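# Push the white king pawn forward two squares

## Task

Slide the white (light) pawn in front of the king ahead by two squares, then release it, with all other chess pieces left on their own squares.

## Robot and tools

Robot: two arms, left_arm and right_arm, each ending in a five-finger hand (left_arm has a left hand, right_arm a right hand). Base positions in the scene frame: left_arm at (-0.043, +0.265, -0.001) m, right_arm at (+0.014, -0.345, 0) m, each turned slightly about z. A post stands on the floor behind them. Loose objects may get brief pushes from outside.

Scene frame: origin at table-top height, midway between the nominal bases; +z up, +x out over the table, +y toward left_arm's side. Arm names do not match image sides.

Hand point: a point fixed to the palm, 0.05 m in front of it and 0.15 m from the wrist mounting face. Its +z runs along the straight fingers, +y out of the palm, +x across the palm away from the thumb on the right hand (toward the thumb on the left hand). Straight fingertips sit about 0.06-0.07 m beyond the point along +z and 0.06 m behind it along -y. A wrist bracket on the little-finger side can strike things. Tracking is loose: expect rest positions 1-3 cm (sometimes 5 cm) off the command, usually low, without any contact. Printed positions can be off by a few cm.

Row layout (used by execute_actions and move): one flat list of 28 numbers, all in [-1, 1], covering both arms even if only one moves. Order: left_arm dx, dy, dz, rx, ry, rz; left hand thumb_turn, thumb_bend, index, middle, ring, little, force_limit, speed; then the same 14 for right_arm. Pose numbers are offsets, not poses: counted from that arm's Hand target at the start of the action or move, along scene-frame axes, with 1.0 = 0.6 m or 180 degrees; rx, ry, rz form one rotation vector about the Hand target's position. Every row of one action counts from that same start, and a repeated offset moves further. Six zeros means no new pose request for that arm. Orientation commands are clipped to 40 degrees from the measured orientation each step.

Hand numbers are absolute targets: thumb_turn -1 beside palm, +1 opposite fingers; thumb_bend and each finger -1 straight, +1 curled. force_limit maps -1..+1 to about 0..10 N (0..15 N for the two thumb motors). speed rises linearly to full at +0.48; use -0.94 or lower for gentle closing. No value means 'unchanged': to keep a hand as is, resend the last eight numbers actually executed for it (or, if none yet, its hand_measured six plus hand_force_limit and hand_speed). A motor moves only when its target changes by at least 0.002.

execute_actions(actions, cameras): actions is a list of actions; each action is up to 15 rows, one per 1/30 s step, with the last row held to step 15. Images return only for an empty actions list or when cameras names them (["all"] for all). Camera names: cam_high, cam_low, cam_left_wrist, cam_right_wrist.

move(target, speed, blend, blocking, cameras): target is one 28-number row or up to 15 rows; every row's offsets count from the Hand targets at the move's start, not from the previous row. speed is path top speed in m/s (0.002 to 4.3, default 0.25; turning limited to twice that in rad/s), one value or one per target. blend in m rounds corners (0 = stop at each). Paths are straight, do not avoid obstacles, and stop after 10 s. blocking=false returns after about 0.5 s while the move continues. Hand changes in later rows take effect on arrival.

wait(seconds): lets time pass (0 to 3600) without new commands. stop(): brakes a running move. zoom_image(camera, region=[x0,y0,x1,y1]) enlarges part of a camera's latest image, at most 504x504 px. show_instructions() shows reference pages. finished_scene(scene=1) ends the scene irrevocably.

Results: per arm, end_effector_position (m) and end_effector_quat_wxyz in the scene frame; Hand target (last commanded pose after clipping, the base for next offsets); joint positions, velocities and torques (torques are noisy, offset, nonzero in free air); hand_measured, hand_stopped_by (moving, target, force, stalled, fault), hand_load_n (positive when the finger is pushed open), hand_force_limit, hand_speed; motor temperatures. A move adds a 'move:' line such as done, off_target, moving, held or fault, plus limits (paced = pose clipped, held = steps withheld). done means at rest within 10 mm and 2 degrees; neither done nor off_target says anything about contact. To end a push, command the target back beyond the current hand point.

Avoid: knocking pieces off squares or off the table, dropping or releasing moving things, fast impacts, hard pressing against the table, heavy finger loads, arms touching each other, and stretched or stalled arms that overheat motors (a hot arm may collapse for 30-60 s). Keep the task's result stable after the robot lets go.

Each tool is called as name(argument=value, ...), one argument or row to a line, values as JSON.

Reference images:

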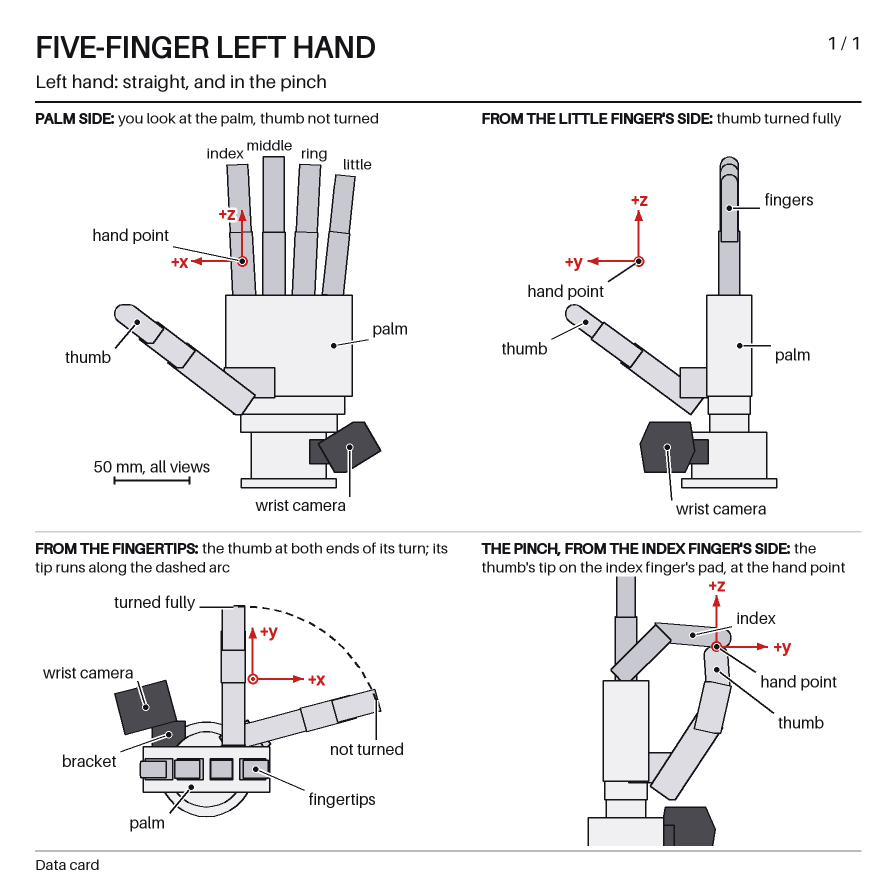

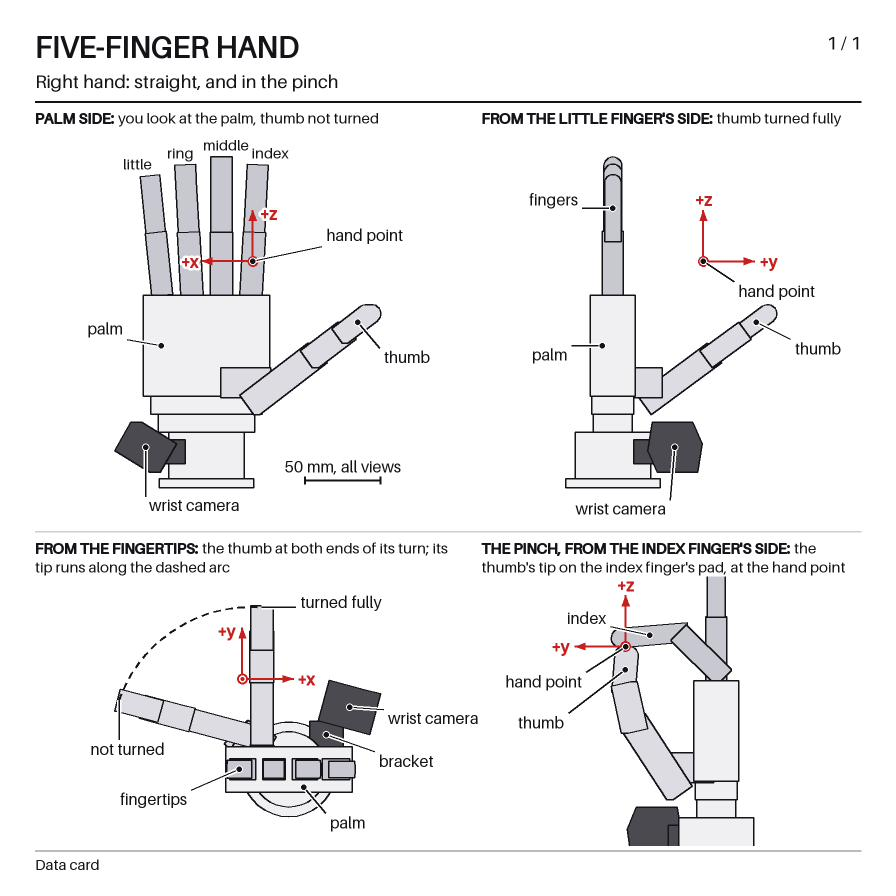

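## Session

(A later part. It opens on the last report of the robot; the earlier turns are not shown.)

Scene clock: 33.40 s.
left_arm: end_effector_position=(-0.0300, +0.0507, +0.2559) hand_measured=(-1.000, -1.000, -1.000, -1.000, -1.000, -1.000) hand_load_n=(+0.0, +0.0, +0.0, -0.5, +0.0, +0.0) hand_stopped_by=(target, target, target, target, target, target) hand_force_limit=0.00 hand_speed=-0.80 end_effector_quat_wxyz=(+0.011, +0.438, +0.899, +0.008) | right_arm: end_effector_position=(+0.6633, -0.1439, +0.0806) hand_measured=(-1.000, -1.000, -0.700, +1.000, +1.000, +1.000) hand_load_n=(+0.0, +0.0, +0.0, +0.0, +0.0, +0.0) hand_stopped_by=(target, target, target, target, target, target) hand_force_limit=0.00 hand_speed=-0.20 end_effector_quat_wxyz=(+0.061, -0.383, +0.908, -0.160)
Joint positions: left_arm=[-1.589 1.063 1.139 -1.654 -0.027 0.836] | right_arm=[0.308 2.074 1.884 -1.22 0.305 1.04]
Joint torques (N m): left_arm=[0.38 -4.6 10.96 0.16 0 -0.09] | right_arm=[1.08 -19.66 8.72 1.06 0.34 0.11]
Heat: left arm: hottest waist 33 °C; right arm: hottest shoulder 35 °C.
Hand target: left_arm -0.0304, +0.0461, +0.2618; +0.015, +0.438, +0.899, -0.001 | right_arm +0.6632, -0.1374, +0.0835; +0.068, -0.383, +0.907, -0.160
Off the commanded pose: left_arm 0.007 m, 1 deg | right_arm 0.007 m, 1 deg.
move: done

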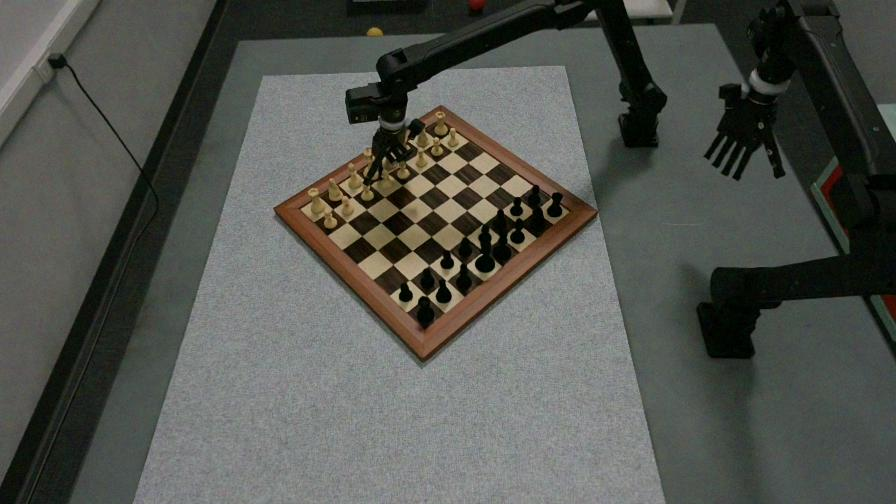

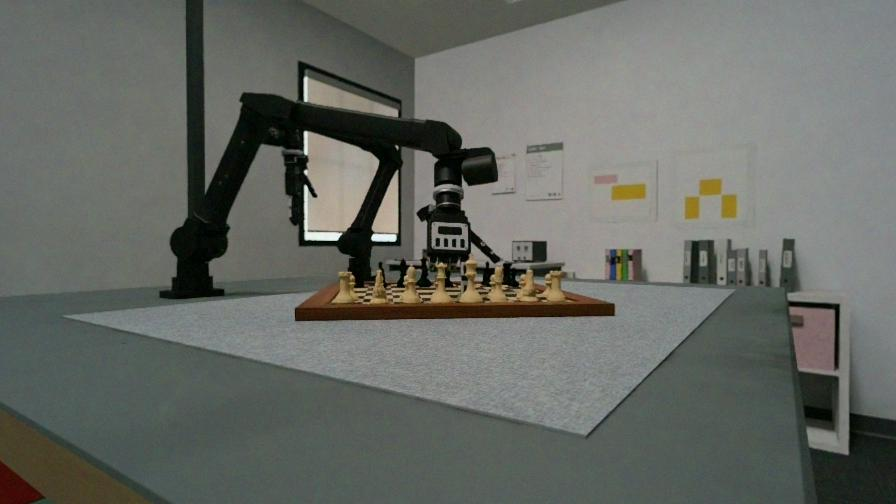

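move(
  target=[0,0,0,0,0,0,-1,-1,-1,-1,-1,-1,0,-0.8,-0.0015,0.012,0.013,0,0,0,-1,-1,-0.7,1,1,1,0,-0.2],
  speed=0.03,
  cameras=["cam_high","cam_low"],
)

zoom_image(
  camera="cam_high",
  region=[350, 130, 420, 210],
)

zoom_image(
  camera="cam_low",
  region=[440, 250, 500, 310],
)

Scene clock: 35.00 s.
left_arm: end_effector_position=(-0.0300, +0.0507, +0.2559) hand_measured=(-1.000, -1.000, -1.000, -1.000, -1.000, -1.000) hand_load_n=(+0.0, +0.0, +0.0, +0.0, +0.5, +0.0) hand_stopped_by=(target, target, target, target, target, target) hand_force_limit=0.00 hand_speed=-0.80 end_effector_quat_wxyz=(+0.011, +0.438, +0.899, +0.008) | right_arm: end_effector_position=(+0.6627, -0.1421, +0.0806) hand_measured=(-1.000, -1.000, -0.700, +1.000, +1.000, +1.000) hand_load_n=(+0.0, +0.0, +1.0, +0.0, +0.5, +0.0) hand_stopped_by=(target, target, target, target, target, target) hand_force_limit=0.00 hand_speed=-0.20 end_effector_quat_wxyz=(+0.060, -0.379, +0.909, -0.162)
Joint positions: left_arm=[-1.589 1.063 1.139 -1.654 -0.027 0.836] | right_arm=[0.312 2.074 1.884 -1.223 0.31 1.053]
Joint torques (N m): left_arm=[0.38 -4.54 10.95 0.16 0.01 -0.1] | right_arm=[1.73 -19.6 10.39 0.13 0.24 0.11]
Heat: left arm: hottest waist 33 °C; right arm: hottest shoulder 36 °C.
Hand target: left_arm -0.0304, +0.0461, +0.2618; +0.015, +0.438, +0.899, -0.001 | right_arm +0.6622, -0.1302, +0.0913; +0.068, -0.383, +0.907, -0.160
Off the commanded pose: left_arm 0.007 m, 1 deg | right_arm 0.016 m, 1 deg.
move: off_target (right_arm)

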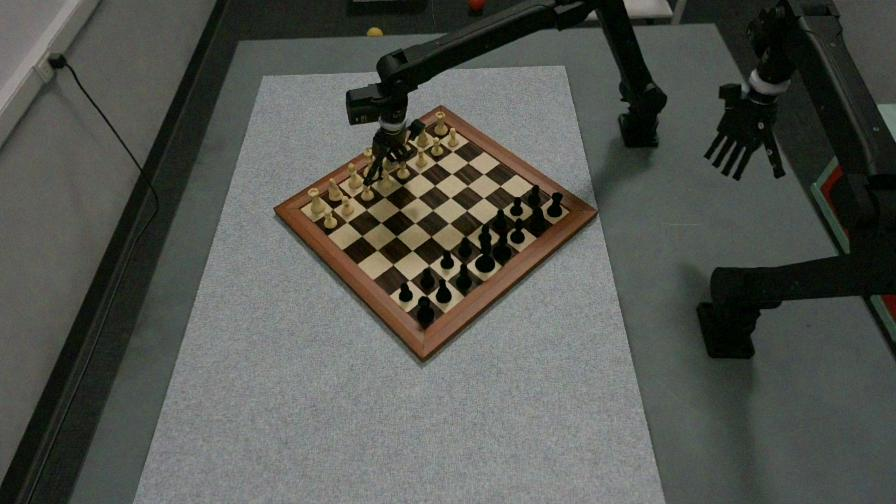

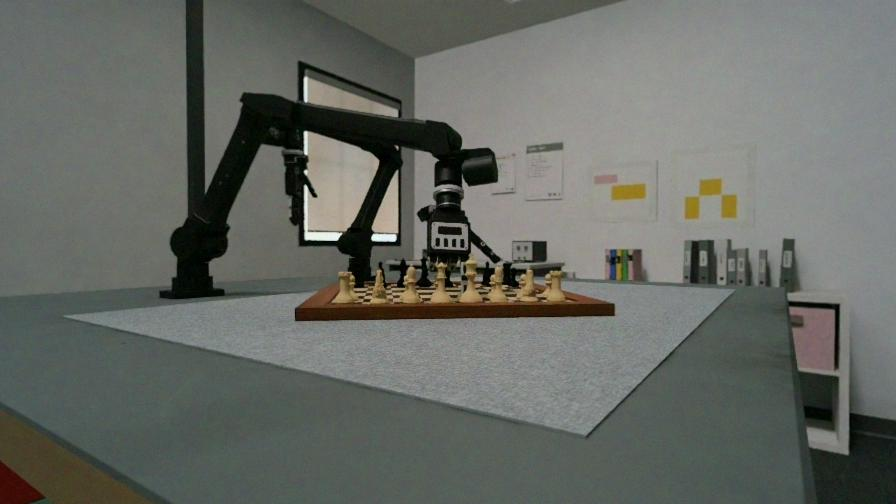

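Scaled by 6.300 from the camera's image (finer frame: 1280x720).

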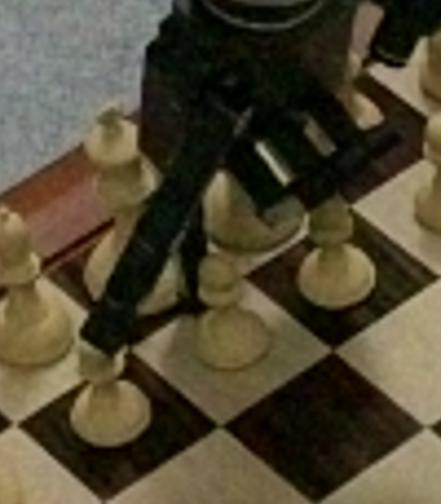

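Scaled by 8.400 from the camera's image (finer frame: 1280x720).

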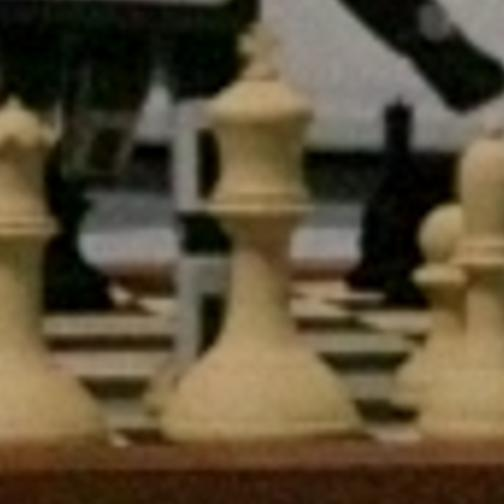

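move(
  target=[0,0,0,0,0,0,-1,-1,-1,-1,-1,-1,0,-0.8,0.002,-0.003,0.013,0,0,0,-1,-1,-0.7,1,1,1,0,-0.2],
  speed=0.03,
  cameras=["cam_high","cam_low"],
)

zoom_image(
  camera="cam_high",
  region=[350, 130, 420, 210],
)

zoom_image(
  camera="cam_low",
  region=[440, 250, 500, 310],
)

Scene clock: 35.80 s.
left_arm: end_effector_position=(-0.0300, +0.0507, +0.2559) hand_measured=(-1.000, -1.000, -1.000, -1.000, -1.000, -1.000) hand_load_n=(+0.5, -0.5, +0.0, +0.0, +0.0, +0.0) hand_stopped_by=(target, target, target, target, target, target) hand_force_limit=0.00 hand_speed=-0.80 end_effector_quat_wxyz=(+0.011, +0.438, +0.899, +0.008) | right_arm: end_effector_position=(+0.6606, -0.1427, +0.0803) hand_measured=(-1.000, -1.000, -0.700, +1.000, +1.000, +1.000) hand_load_n=(+0.0, +0.0, +1.5, +0.0, +0.0, +0.0) hand_stopped_by=(target, target, target, target, target, target) hand_force_limit=0.00 hand_speed=-0.20 end_effector_quat_wxyz=(+0.056, -0.379, +0.910, -0.161)
Joint positions: left_arm=[-1.589 1.063 1.139 -1.654 -0.027 0.836] | right_arm=[0.312 2.074 1.884 -1.232 0.31 1.054]
Joint torques (N m): left_arm=[0.44 -4.6 10.96 0.16 0 -0.08] | right_arm=[1.44 -19.9 11.69 -0.16 0.22 0.05]
Heat: left arm: hottest waist 33 °C; right arm: hottest shoulder 36 °C.
Hand target: left_arm -0.0304, +0.0461, +0.2618; +0.015, +0.438, +0.899, -0.001 | right_arm +0.6635, -0.1320, +0.0991; +0.068, -0.383, +0.907, -0.160
Off the commanded pose: left_arm 0.007 m, 1 deg | right_arm 0.022 m, 1 deg.
move: off_target (right_arm)

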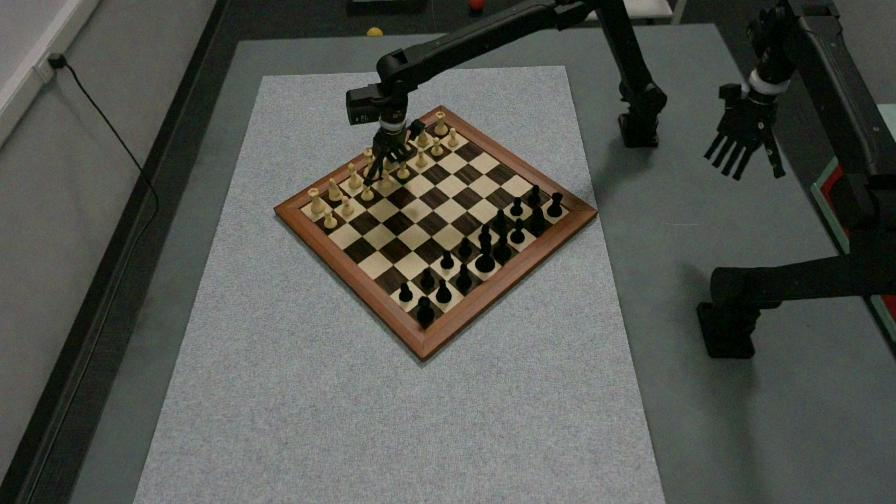

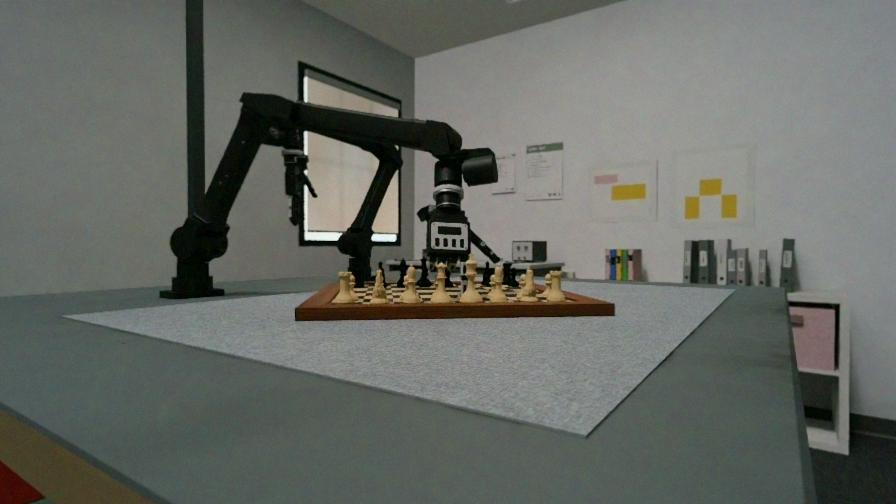

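Scaled by 6.300 from the camera's image (finer frame: 1280x720).

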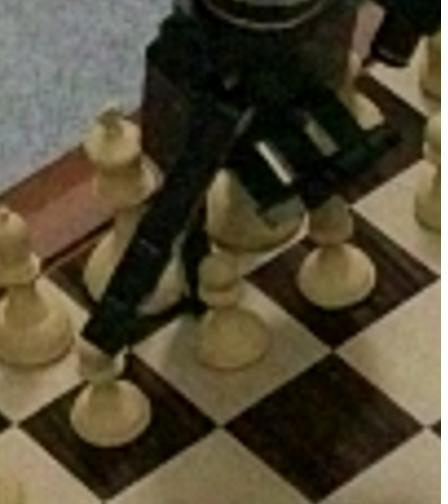

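Scaled by 8.400 from the camera's image (finer frame: 1280x720).

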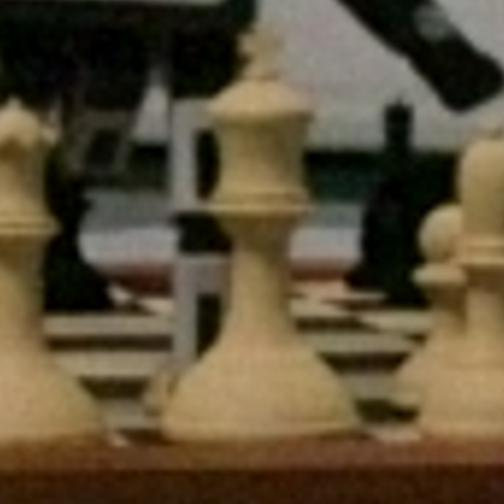

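move(
  target=[0,0,0,0,0,0,-1,-1,-1,-1,-1,-1,0,-0.8,0.001,-0.002,0.013,0,0,0,-1,-1,-0.7,1,1,1,0,-0.2],
  speed=0.04,
  cameras=["cam_high","cam_low"],
)

zoom_image(
  camera="cam_high",
  region=[350, 130, 420, 210],
)

zoom_image(
  camera="cam_low",
  region=[440, 250, 500, 310],
)

Scene clock: 36.80 s.
left_arm: end_effector_position=(-0.0300, +0.0507, +0.2559) hand_measured=(-1.000, -1.000, -1.000, -1.000, -1.000, -1.000) hand_load_n=(+0.0, -0.5, +0.0, +0.0, +0.0, +0.0) hand_stopped_by=(target, target, target, target, target, target) hand_force_limit=0.00 hand_speed=-0.80 end_effector_quat_wxyz=(+0.011, +0.438, +0.899, +0.008) | right_arm: end_effector_position=(+0.6556, -0.1443, +0.0814) hand_measured=(-1.000, -1.000, -0.700, +1.000, +1.000, +1.000) hand_load_n=(+0.0, +0.0, +0.0, +0.0, +0.0, +0.0) hand_stopped_by=(target, target, target, target, target, target) hand_force_limit=0.00 hand_speed=-0.20 end_effector_quat_wxyz=(+0.046, -0.380, +0.910, -0.160)
Joint positions: left_arm=[-1.589 1.063 1.139 -1.654 -0.027 0.836] | right_arm=[0.312 2.074 1.889 -1.257 0.31 1.054]
Joint torques (N m): left_arm=[0.5 -4.54 10.99 0.12 0.01 -0.08] | right_arm=[1.26 -20.19 12.41 0.21 0.2 0.04]
Heat: left arm: hottest waist 33 °C; right arm: hottest shoulder 36 °C.
Hand target: left_arm -0.0304, +0.0461, +0.2618; +0.015, +0.438, +0.899, -0.001 | right_arm +0.6639, -0.1332, +0.1068; +0.067, -0.383, +0.907, -0.160
Off the commanded pose: left_arm 0.007 m, 1 deg | right_arm 0.029 m, 2 deg.
move: off_target (right_arm)

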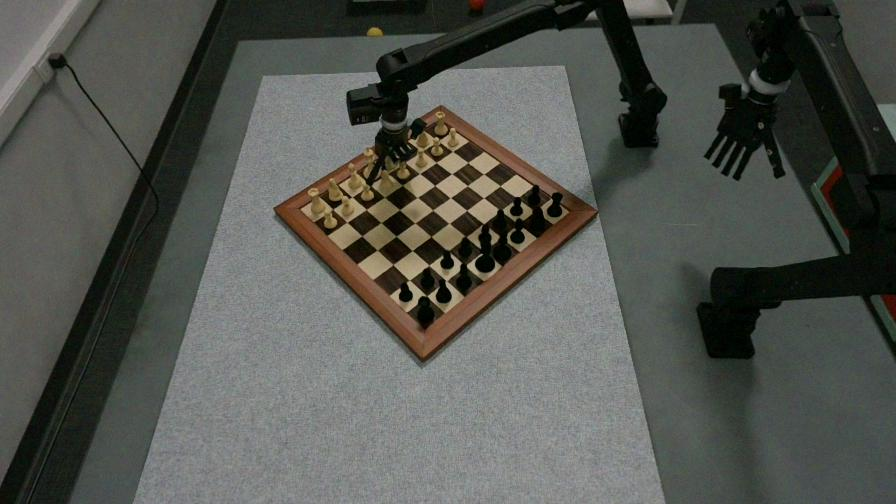

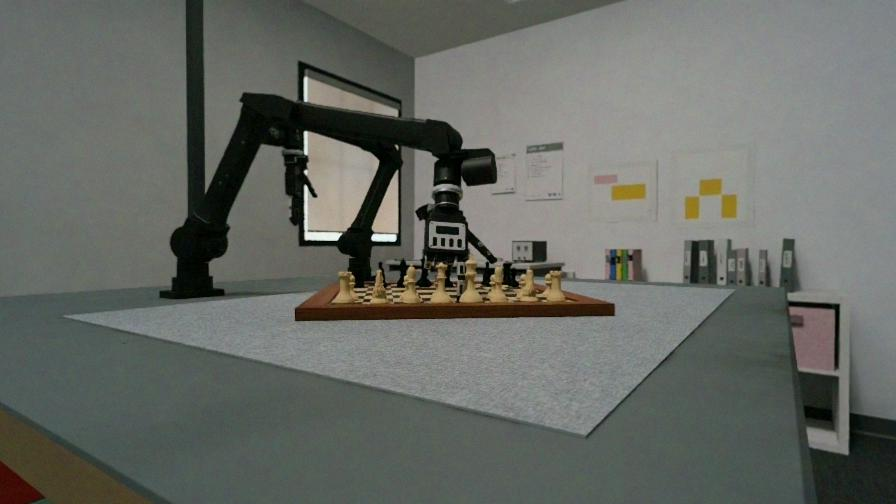

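Scaled by 6.300 from the camera's image (finer frame: 1280x720).

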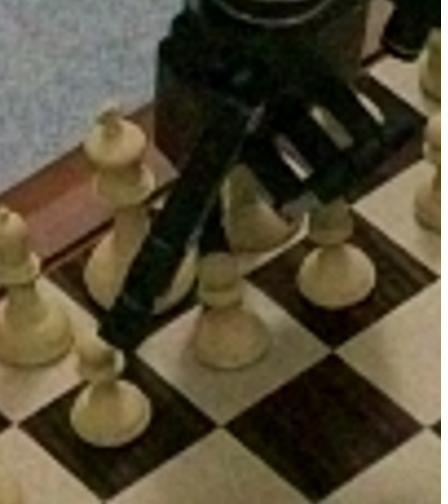

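Scaled by 8.400 from the camera's image (finer frame: 1280x720).

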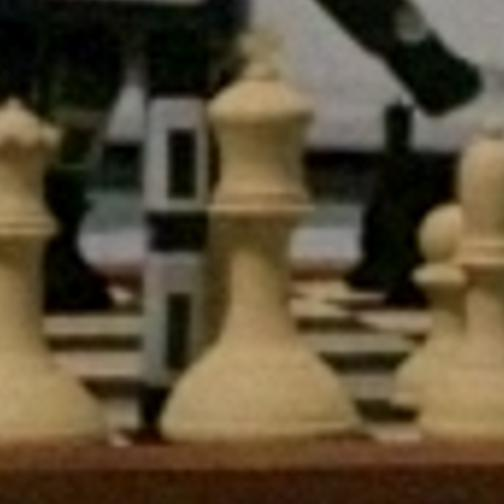

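move(
  target=[0,0,0,0,0,0,-1,-1,-1,-1,-1,-1,0,-0.8,0.0135,-0.0163,0.067,0,0,0,-1,-1,-0.7,1,1,1,0,-0.2],
  speed=0.06,
  cameras=["cam_high","cam_low"],
)

zoom_image(
  camera="cam_high",
  region=[350, 130, 420, 210],
)

zoom_image(
  camera="cam_low",
  region=[430, 240, 500, 310],
)

Scene clock: 38.57 s.
left_arm: end_effector_position=(-0.0300, +0.0507, +0.2559) hand_measured=(-1.000, -1.000, -1.000, -1.000, -1.000, -1.000) hand_load_n=(+0.0, +0.0, +0.0, +0.0, +0.5, +0.0) hand_stopped_by=(target, target, target, target, target, target) hand_force_limit=0.00 hand_speed=-0.80 end_effector_quat_wxyz=(+0.011, +0.438, +0.899, +0.008) | right_arm: end_effector_position=(+0.6594, -0.1425, +0.1210) hand_measured=(-1.000, -1.000, -0.700, +1.000, +1.000, +1.000) hand_load_n=(+0.0, +0.0, +0.0, +0.0, +0.0, +0.0) hand_stopped_by=(target, target, target, target, target, target) hand_force_limit=0.00 hand_speed=-0.20 end_effector_quat_wxyz=(+0.045, -0.386, +0.908, -0.159)
Joint positions: left_arm=[-1.589 1.063 1.139 -1.654 -0.027 0.836] | right_arm=[0.312 2.074 1.994 -1.363 0.307 1.043]
Joint torques (N m): left_arm=[0.44 -4.6 10.93 0.14 0.01 -0.09] | right_arm=[-0.32 -20.01 13.12 0.27 0.22 -0.04]
Heat: left arm: hottest waist 33 °C; right arm: hottest shoulder 36 °C.
Hand target: left_arm -0.0304, +0.0461, +0.2618; +0.015, +0.438, +0.899, -0.001 | right_arm +0.6721, -0.1430, +0.1470; +0.068, -0.383, +0.907, -0.160
Off the commanded pose: left_arm 0.007 m, 1 deg | right_arm 0.029 m, 3 deg.
move: off_target (right_arm)

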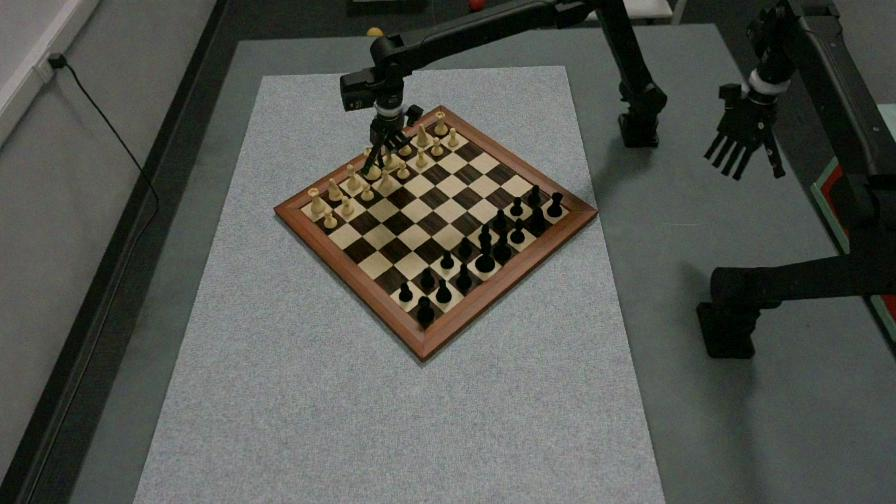

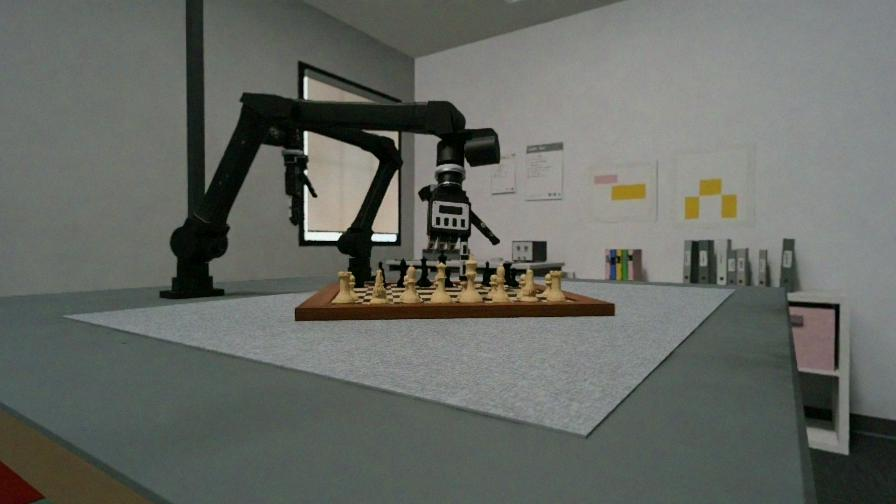

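Scaled by 6.300 from the camera's image (finer frame: 1280x720).

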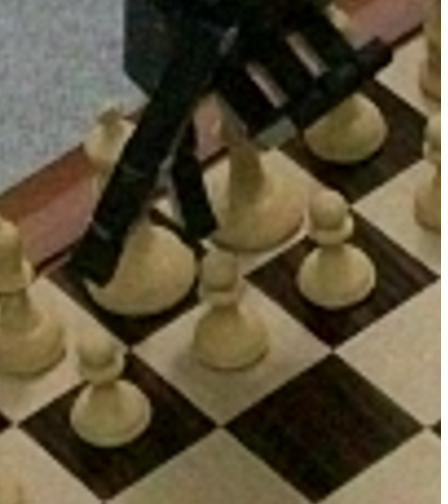

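Scaled by 7.200 from the camera's image (finer frame: 1280x720).

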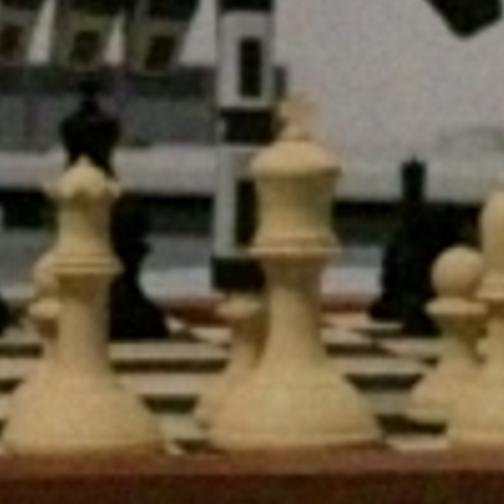

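move(
  target=[
    [0,0,0,0,0,0,-1,-1,-1,-1,-1,-1,0,-0.8,0,0,0.088,0,0,0,-1,-1,-0.7,1,1,1,0,-0.2],
    [0,0,0,0,0,0,-1,-1,-1,-1,-1,-1,0,-0.8,0,0.038,0.088,0,0,0,-1,-1,-0.7,-0.7,1,1,0,-0.2],
  ],
  speed=0.12,
  cameras=["cam_high","cam_low","cam_right_wrist"],
)

zoom_image(
  camera="cam_high",
  region=[350, 110, 430, 200],
)

zoom_image(
  camera="cam_low",
  region=[420, 220, 510, 310],
)

Scene clock: 43.10 s.
left_arm: end_effector_position=(-0.0300, +0.0507, +0.2559) hand_measured=(-1.000, -1.000, -1.000, -1.000, -1.000, -1.000) hand_load_n=(+0.0, +0.0, +0.0, +0.0, +0.0, +0.0) hand_stopped_by=(target, target, target, target, target, target) hand_force_limit=0.00 hand_speed=-0.80 end_effector_quat_wxyz=(+0.011, +0.438, +0.899, +0.008) | right_arm: end_effector_position=(+0.6639, -0.1285, +0.1874) hand_measured=(-1.000, -1.000, -0.700, -0.700, +1.000, +1.000) hand_load_n=(+0.0, +0.0, +0.0, +0.0, +0.5, +0.0) hand_stopped_by=(target, target, target, target, target, target) hand_force_limit=0.00 hand_speed=-0.20 end_effector_quat_wxyz=(+0.053, -0.385, +0.908, -0.158)
Joint positions: left_arm=[-1.589 1.063 1.139 -1.654 -0.027 0.836] | right_arm=[0.33 2.092 2.196 -1.537 0.307 1.061]
Joint torques (N m): left_arm=[0.5 -4.54 10.95 0.14 0.01 -0.09] | right_arm=[1.08 -18.67 13.19 0.27 0.43 0.12]
Heat: left arm: hottest waist 33 °C; right arm: hottest shoulder 36 °C.
Hand target: left_arm -0.0304, +0.0461, +0.2618; +0.015, +0.438, +0.899, -0.001 | right_arm +0.6721, -0.1204, +0.1998; +0.068, -0.382, +0.907, -0.160
Off the commanded pose: left_arm 0.007 m, 1 deg | right_arm 0.017 m, 2 deg.
move: off_target (right_arm); target 2's new numbers were sent with right_arm's hand 0.017 m and 2 deg from that target

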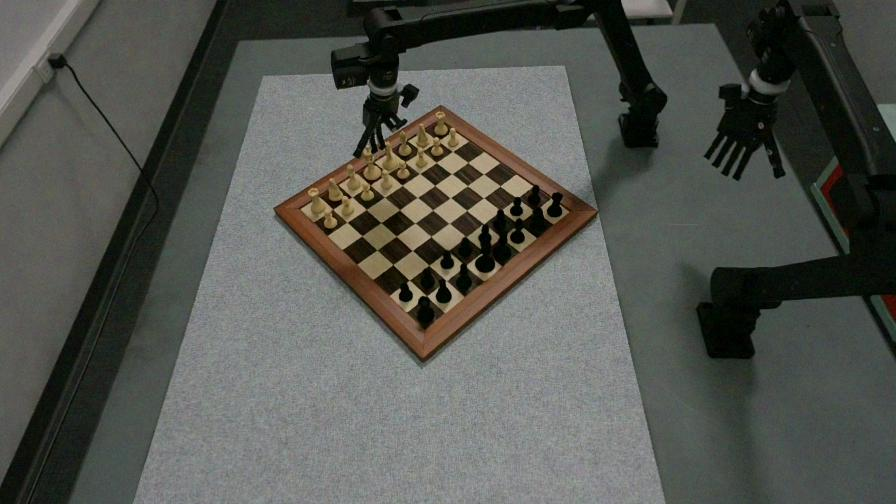

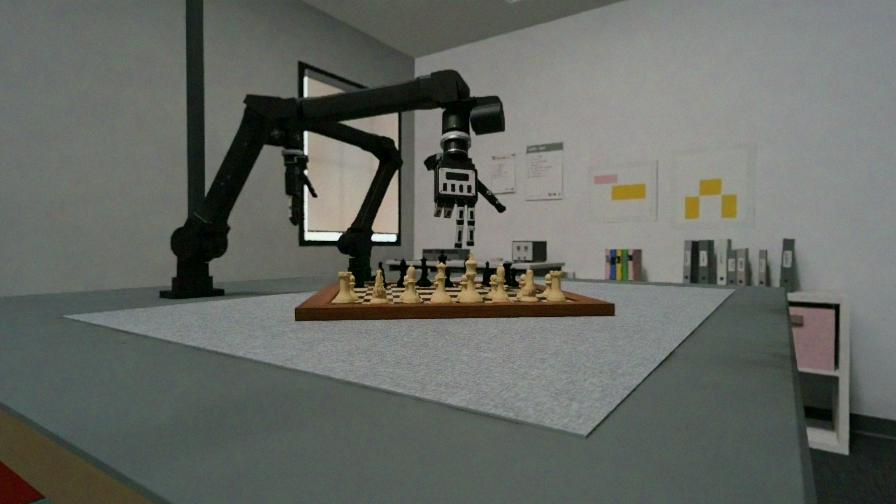

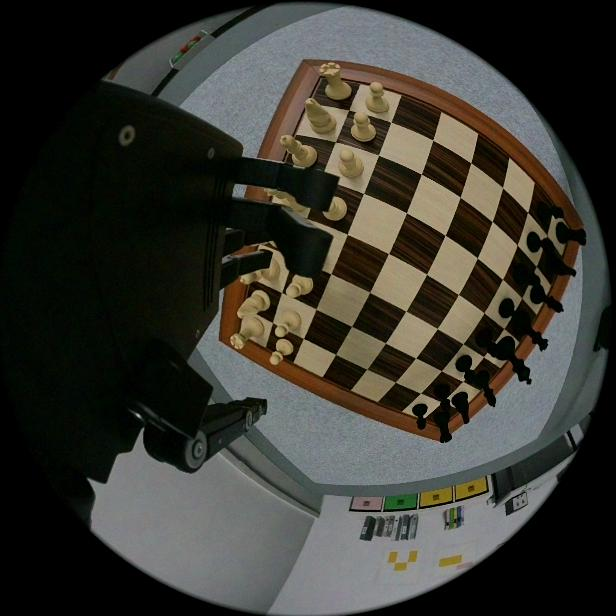

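Scaled by 5.600 from the camera's image (finer frame: 1280x720).

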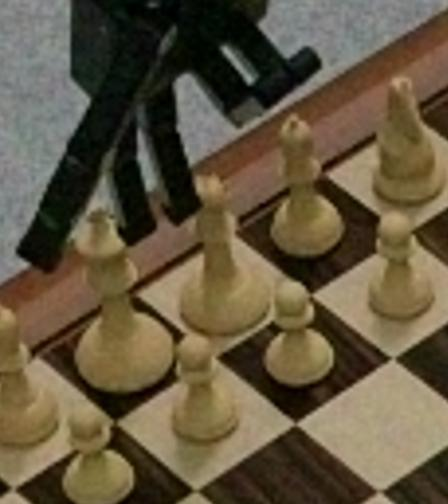

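Scaled by 5.600 from the camera's image (finer frame: 1280x720).

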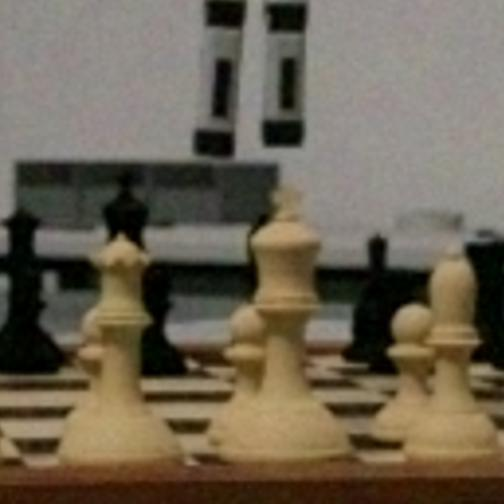

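move(
  target=[0,0,0,0,0,0,-1,-1,-1,-1,-1,-1,0,-0.8,0.0082,-0.031,-0.08,0,0,0,-1,-1,-0.7,-0.7,1,1,0,-0.2],
  speed=0.08,
  cameras=["cam_high","cam_low"],
)

zoom_image(
  camera="cam_high",
  region=[350, 120, 420, 200],
)

zoom_image(
  camera="cam_low",
  region=[430, 230, 510, 310],
)

Scene clock: 45.23 s.
left_arm: end_effector_position=(-0.0300, +0.0507, +0.2559) hand_measured=(-1.000, -1.000, -1.000, -1.000, -1.000, -1.000) hand_load_n=(+0.5, +0.0, +0.0, +0.0, +0.0, +0.0) hand_stopped_by=(target, target, target, target, target, target) hand_force_limit=0.00 hand_speed=-0.80 end_effector_quat_wxyz=(+0.011, +0.438, +0.899, +0.008) | right_arm: end_effector_position=(+0.6715, -0.1338, +0.1463) hand_measured=(-1.000, -1.000, -0.700, -0.700, +1.000, +1.000) hand_load_n=(+0.0, +0.0, +0.0, -0.5, +0.0, +0.0) hand_stopped_by=(target, target, target, target, target, target) hand_force_limit=0.00 hand_speed=-0.20 end_effector_quat_wxyz=(+0.059, -0.385, +0.907, -0.160)
Joint positions: left_arm=[-1.589 1.063 1.139 -1.654 -0.027 0.836] | right_arm=[0.319 2.092 2.087 -1.412 0.307 1.047]
Joint torques (N m): left_arm=[0.5 -4.66 10.96 0.17 0 -0.09] | right_arm=[-0.62 -19.9 9.68 1.2 0.26 -0.03]
Heat: left arm: hottest waist 33 °C; right arm: hottest shoulder 36 °C.
Hand target: left_arm -0.0304, +0.0461, +0.2618; +0.015, +0.438, +0.899, -0.001 | right_arm +0.6770, -0.1388, +0.1519; +0.068, -0.383, +0.907, -0.160
Off the commanded pose: left_arm 0.007 m, 1 deg | right_arm 0.009 m, 1 deg.
move: done

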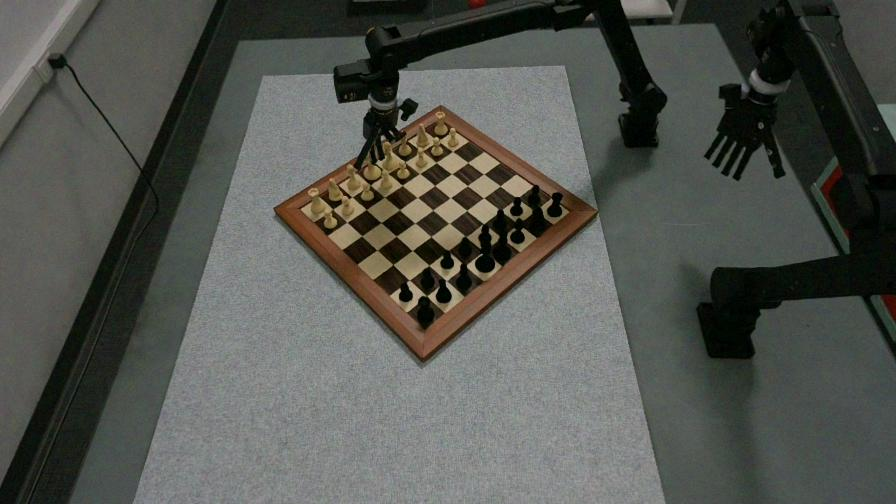

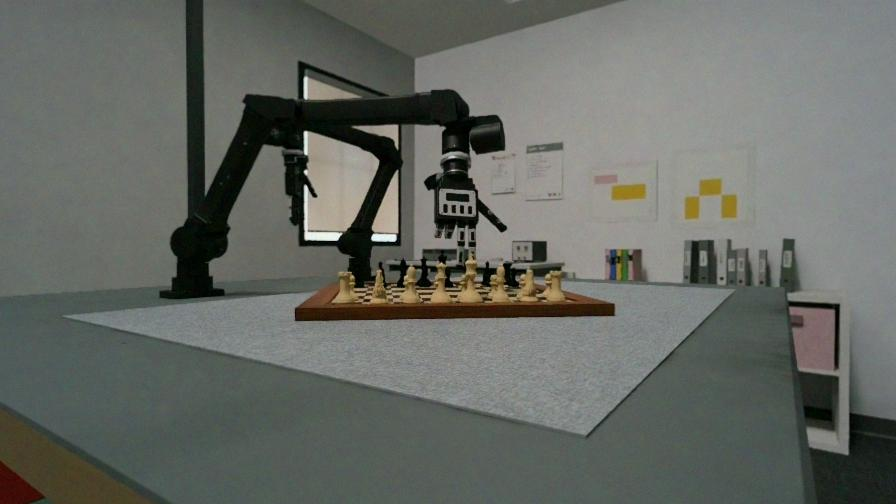

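Scaled by 6.300 from the camera's image (finer frame: 1280x720).

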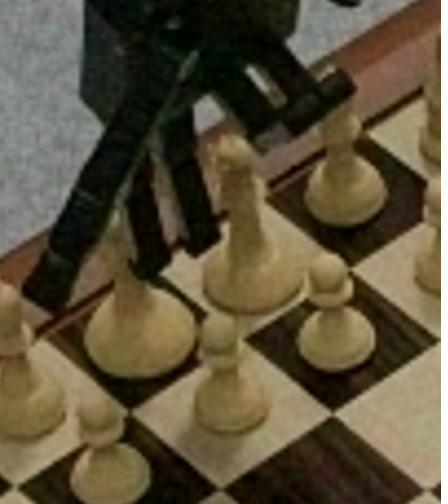

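Scaled by 6.300 from the camera's image (finer frame: 1280x720).

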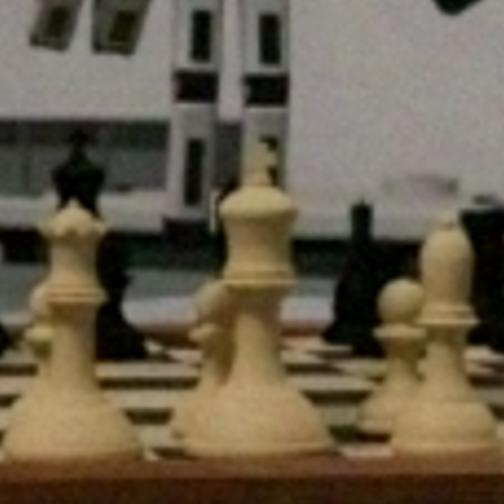

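move(
  target=[0,0,0,0,0,0,-1,-1,-1,-1,-1,-1,0,-0.8,0,0,-0.075,0,0,0,-1,-1,-0.7,-0.7,1,1,0,-0.2],
  speed=0.06,
  cameras=["cam_high","cam_low"],
)

zoom_image(
  camera="cam_high",
  region=[350, 130, 410, 200],
)

zoom_image(
  camera="cam_low",
  region=[440, 250, 500, 310],
)

Scene clock: 46.93 s.
left_arm: end_effector_position=(-0.0300, +0.0507, +0.2559) hand_measured=(-1.000, -1.000, -1.000, -1.000, -1.000, -1.000) hand_load_n=(+0.0, +0.0, +0.0, +0.0, +0.0, +0.0) hand_stopped_by=(target, target, target, target, target, target) hand_force_limit=0.00 hand_speed=-0.80 end_effector_quat_wxyz=(+0.011, +0.438, +0.899, +0.008) | right_arm: end_effector_position=(+0.6713, -0.1339, +0.1064) hand_measured=(-1.000, -1.000, -0.700, -0.700, +1.000, +1.000) hand_load_n=(+0.0, +0.0, +0.0, +0.0, +0.5, +0.0) hand_stopped_by=(target, target, target, target, target, target) hand_force_limit=0.00 hand_speed=-0.20 end_effector_quat_wxyz=(+0.062, -0.384, +0.907, -0.160)
Joint positions: left_arm=[-1.589 1.063 1.139 -1.654 -0.027 0.836] | right_arm=[0.319 2.092 1.982 -1.299 0.307 1.047]
Joint torques (N m): left_arm=[0.44 -4.54 10.95 0.12 0.01 -0.09] | right_arm=[-0.62 -19.19 9.59 1.06 0.26 -0.02]
Heat: left arm: hottest waist 33 °C; right arm: hottest shoulder 37 °C.
Hand target: left_arm -0.0304, +0.0461, +0.2618; +0.015, +0.438, +0.899, -0.001 | right_arm +0.6770, -0.1388, +0.1069; +0.068, -0.383, +0.907, -0.160
Off the commanded pose: left_arm 0.007 m, 1 deg | right_arm 0.008 m, 1 deg.
move: done

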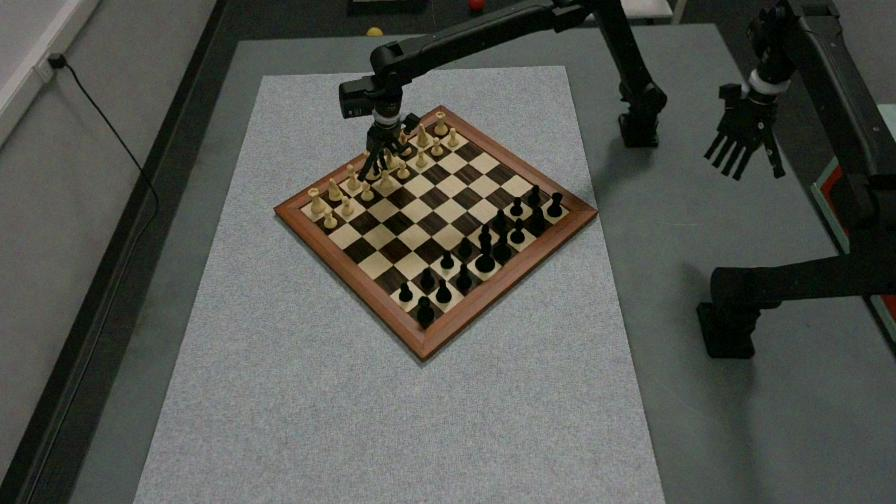

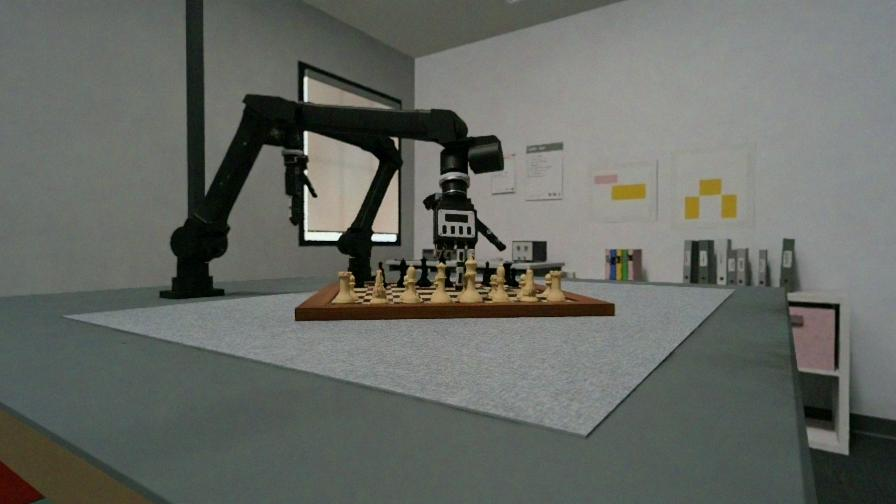

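Scaled by 7.200 from the camera's image (finer frame: 1280x720).

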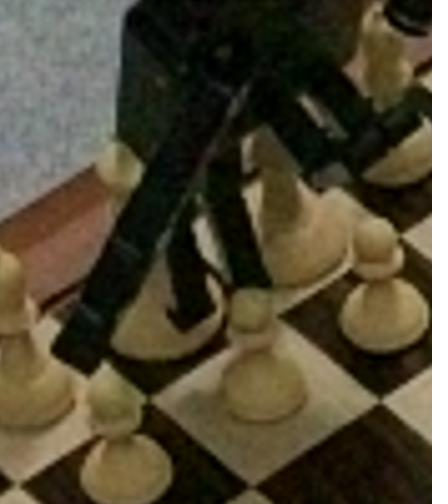

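Scaled by 8.400 from the camera's image (finer frame: 1280x720).

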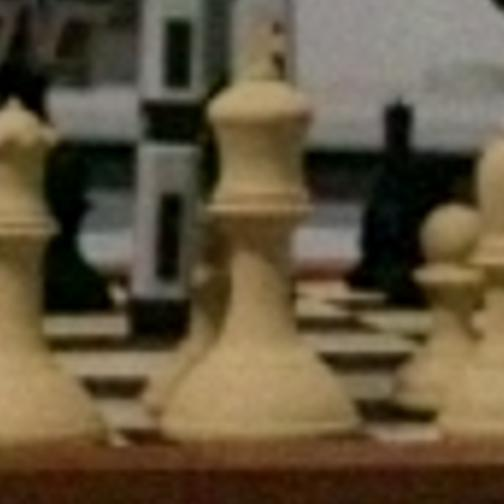

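move(
  target=[0,0,0,0,0,0,-1,-1,-1,-1,-1,-1,0,-0.8,0,0.004,-0.030,0,0,0,-1,-1,-0.7,-0.7,1,1,0,-0.2],
  speed=0.04,
  cameras=["cam_high","cam_low"],
)

zoom_image(
  camera="cam_high",
  region=[350, 130, 410, 200],
)

zoom_image(
  camera="cam_low",
  region=[440, 250, 500, 310],
)

Scene clock: 48.23 s.
left_arm: end_effector_position=(-0.0300, +0.0507, +0.2559) hand_measured=(-1.000, -1.000, -1.000, -1.000, -1.000, -1.000) hand_load_n=(+0.0, +0.0, +0.0, +0.0, +0.0, +0.0) hand_stopped_by=(target, target, target, target, target, target) hand_force_limit=0.00 hand_speed=-0.80 end_effector_quat_wxyz=(+0.011, +0.438, +0.899, +0.008) | right_arm: end_effector_position=(+0.6721, -0.1336, +0.0948) hand_measured=(-1.000, -1.000, -0.700, -0.700, +1.000, +1.000) hand_load_n=(+0.0, +0.0, +0.0, +0.0, +0.0, +0.0) hand_stopped_by=(target, target, target, target, target, target) hand_force_limit=0.00 hand_speed=-0.20 end_effector_quat_wxyz=(+0.067, -0.384, +0.907, -0.161)
Joint positions: left_arm=[-1.589 1.063 1.139 -1.654 -0.027 0.836] | right_arm=[0.319 2.092 1.95 -1.259 0.307 1.047]
Joint torques (N m): left_arm=[0.38 -4.48 10.89 0.12 0 -0.09] | right_arm=[-0.32 -18.43 9.57 1.16 0.27 0.01]
Heat: left arm: hottest waist 33 °C; right arm: hottest shoulder 37 °C.
Hand target: left_arm -0.0304, +0.0461, +0.2618; +0.015, +0.438, +0.899, -0.001 | right_arm +0.6771, -0.1364, +0.0890; +0.068, -0.382, +0.907, -0.160
Off the commanded pose: left_arm 0.007 m, 1 deg | right_arm 0.008 m, 0 deg.
move: done

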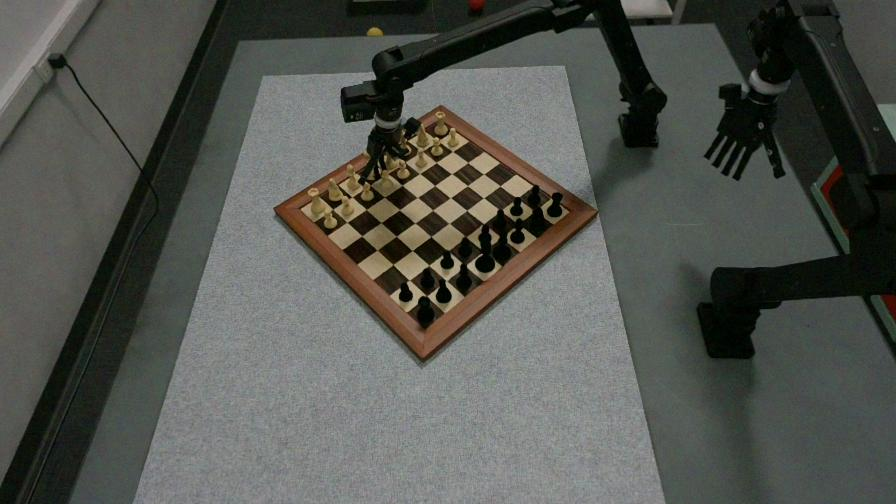

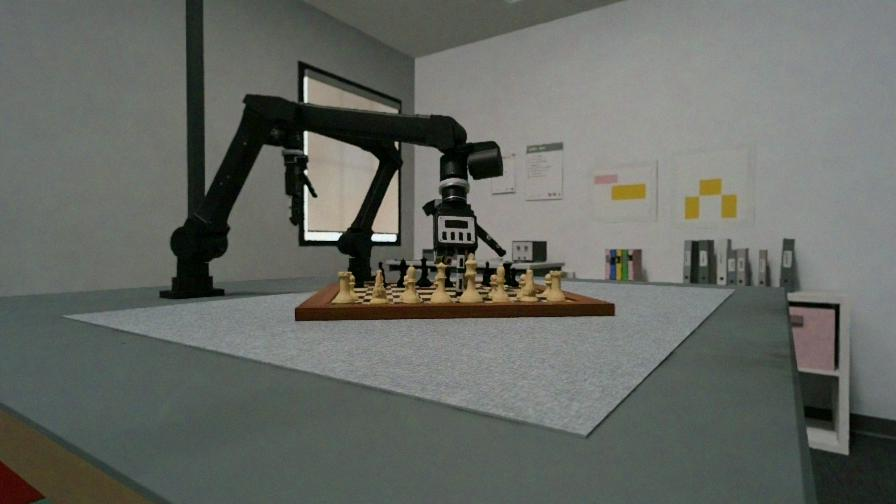

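Scaled by 7.200 from the camera's image (finer frame: 1280x720).

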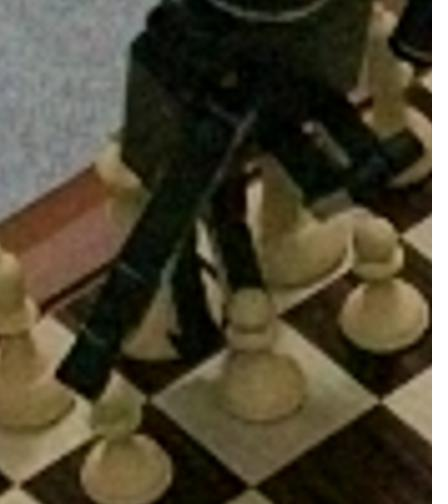

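Scaled by 8.400 from the camera's image (finer frame: 1280x720).

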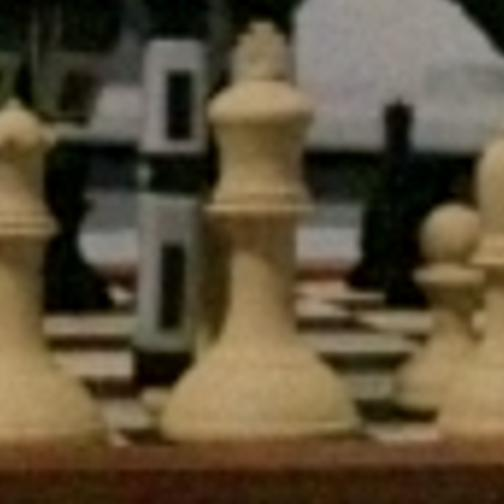

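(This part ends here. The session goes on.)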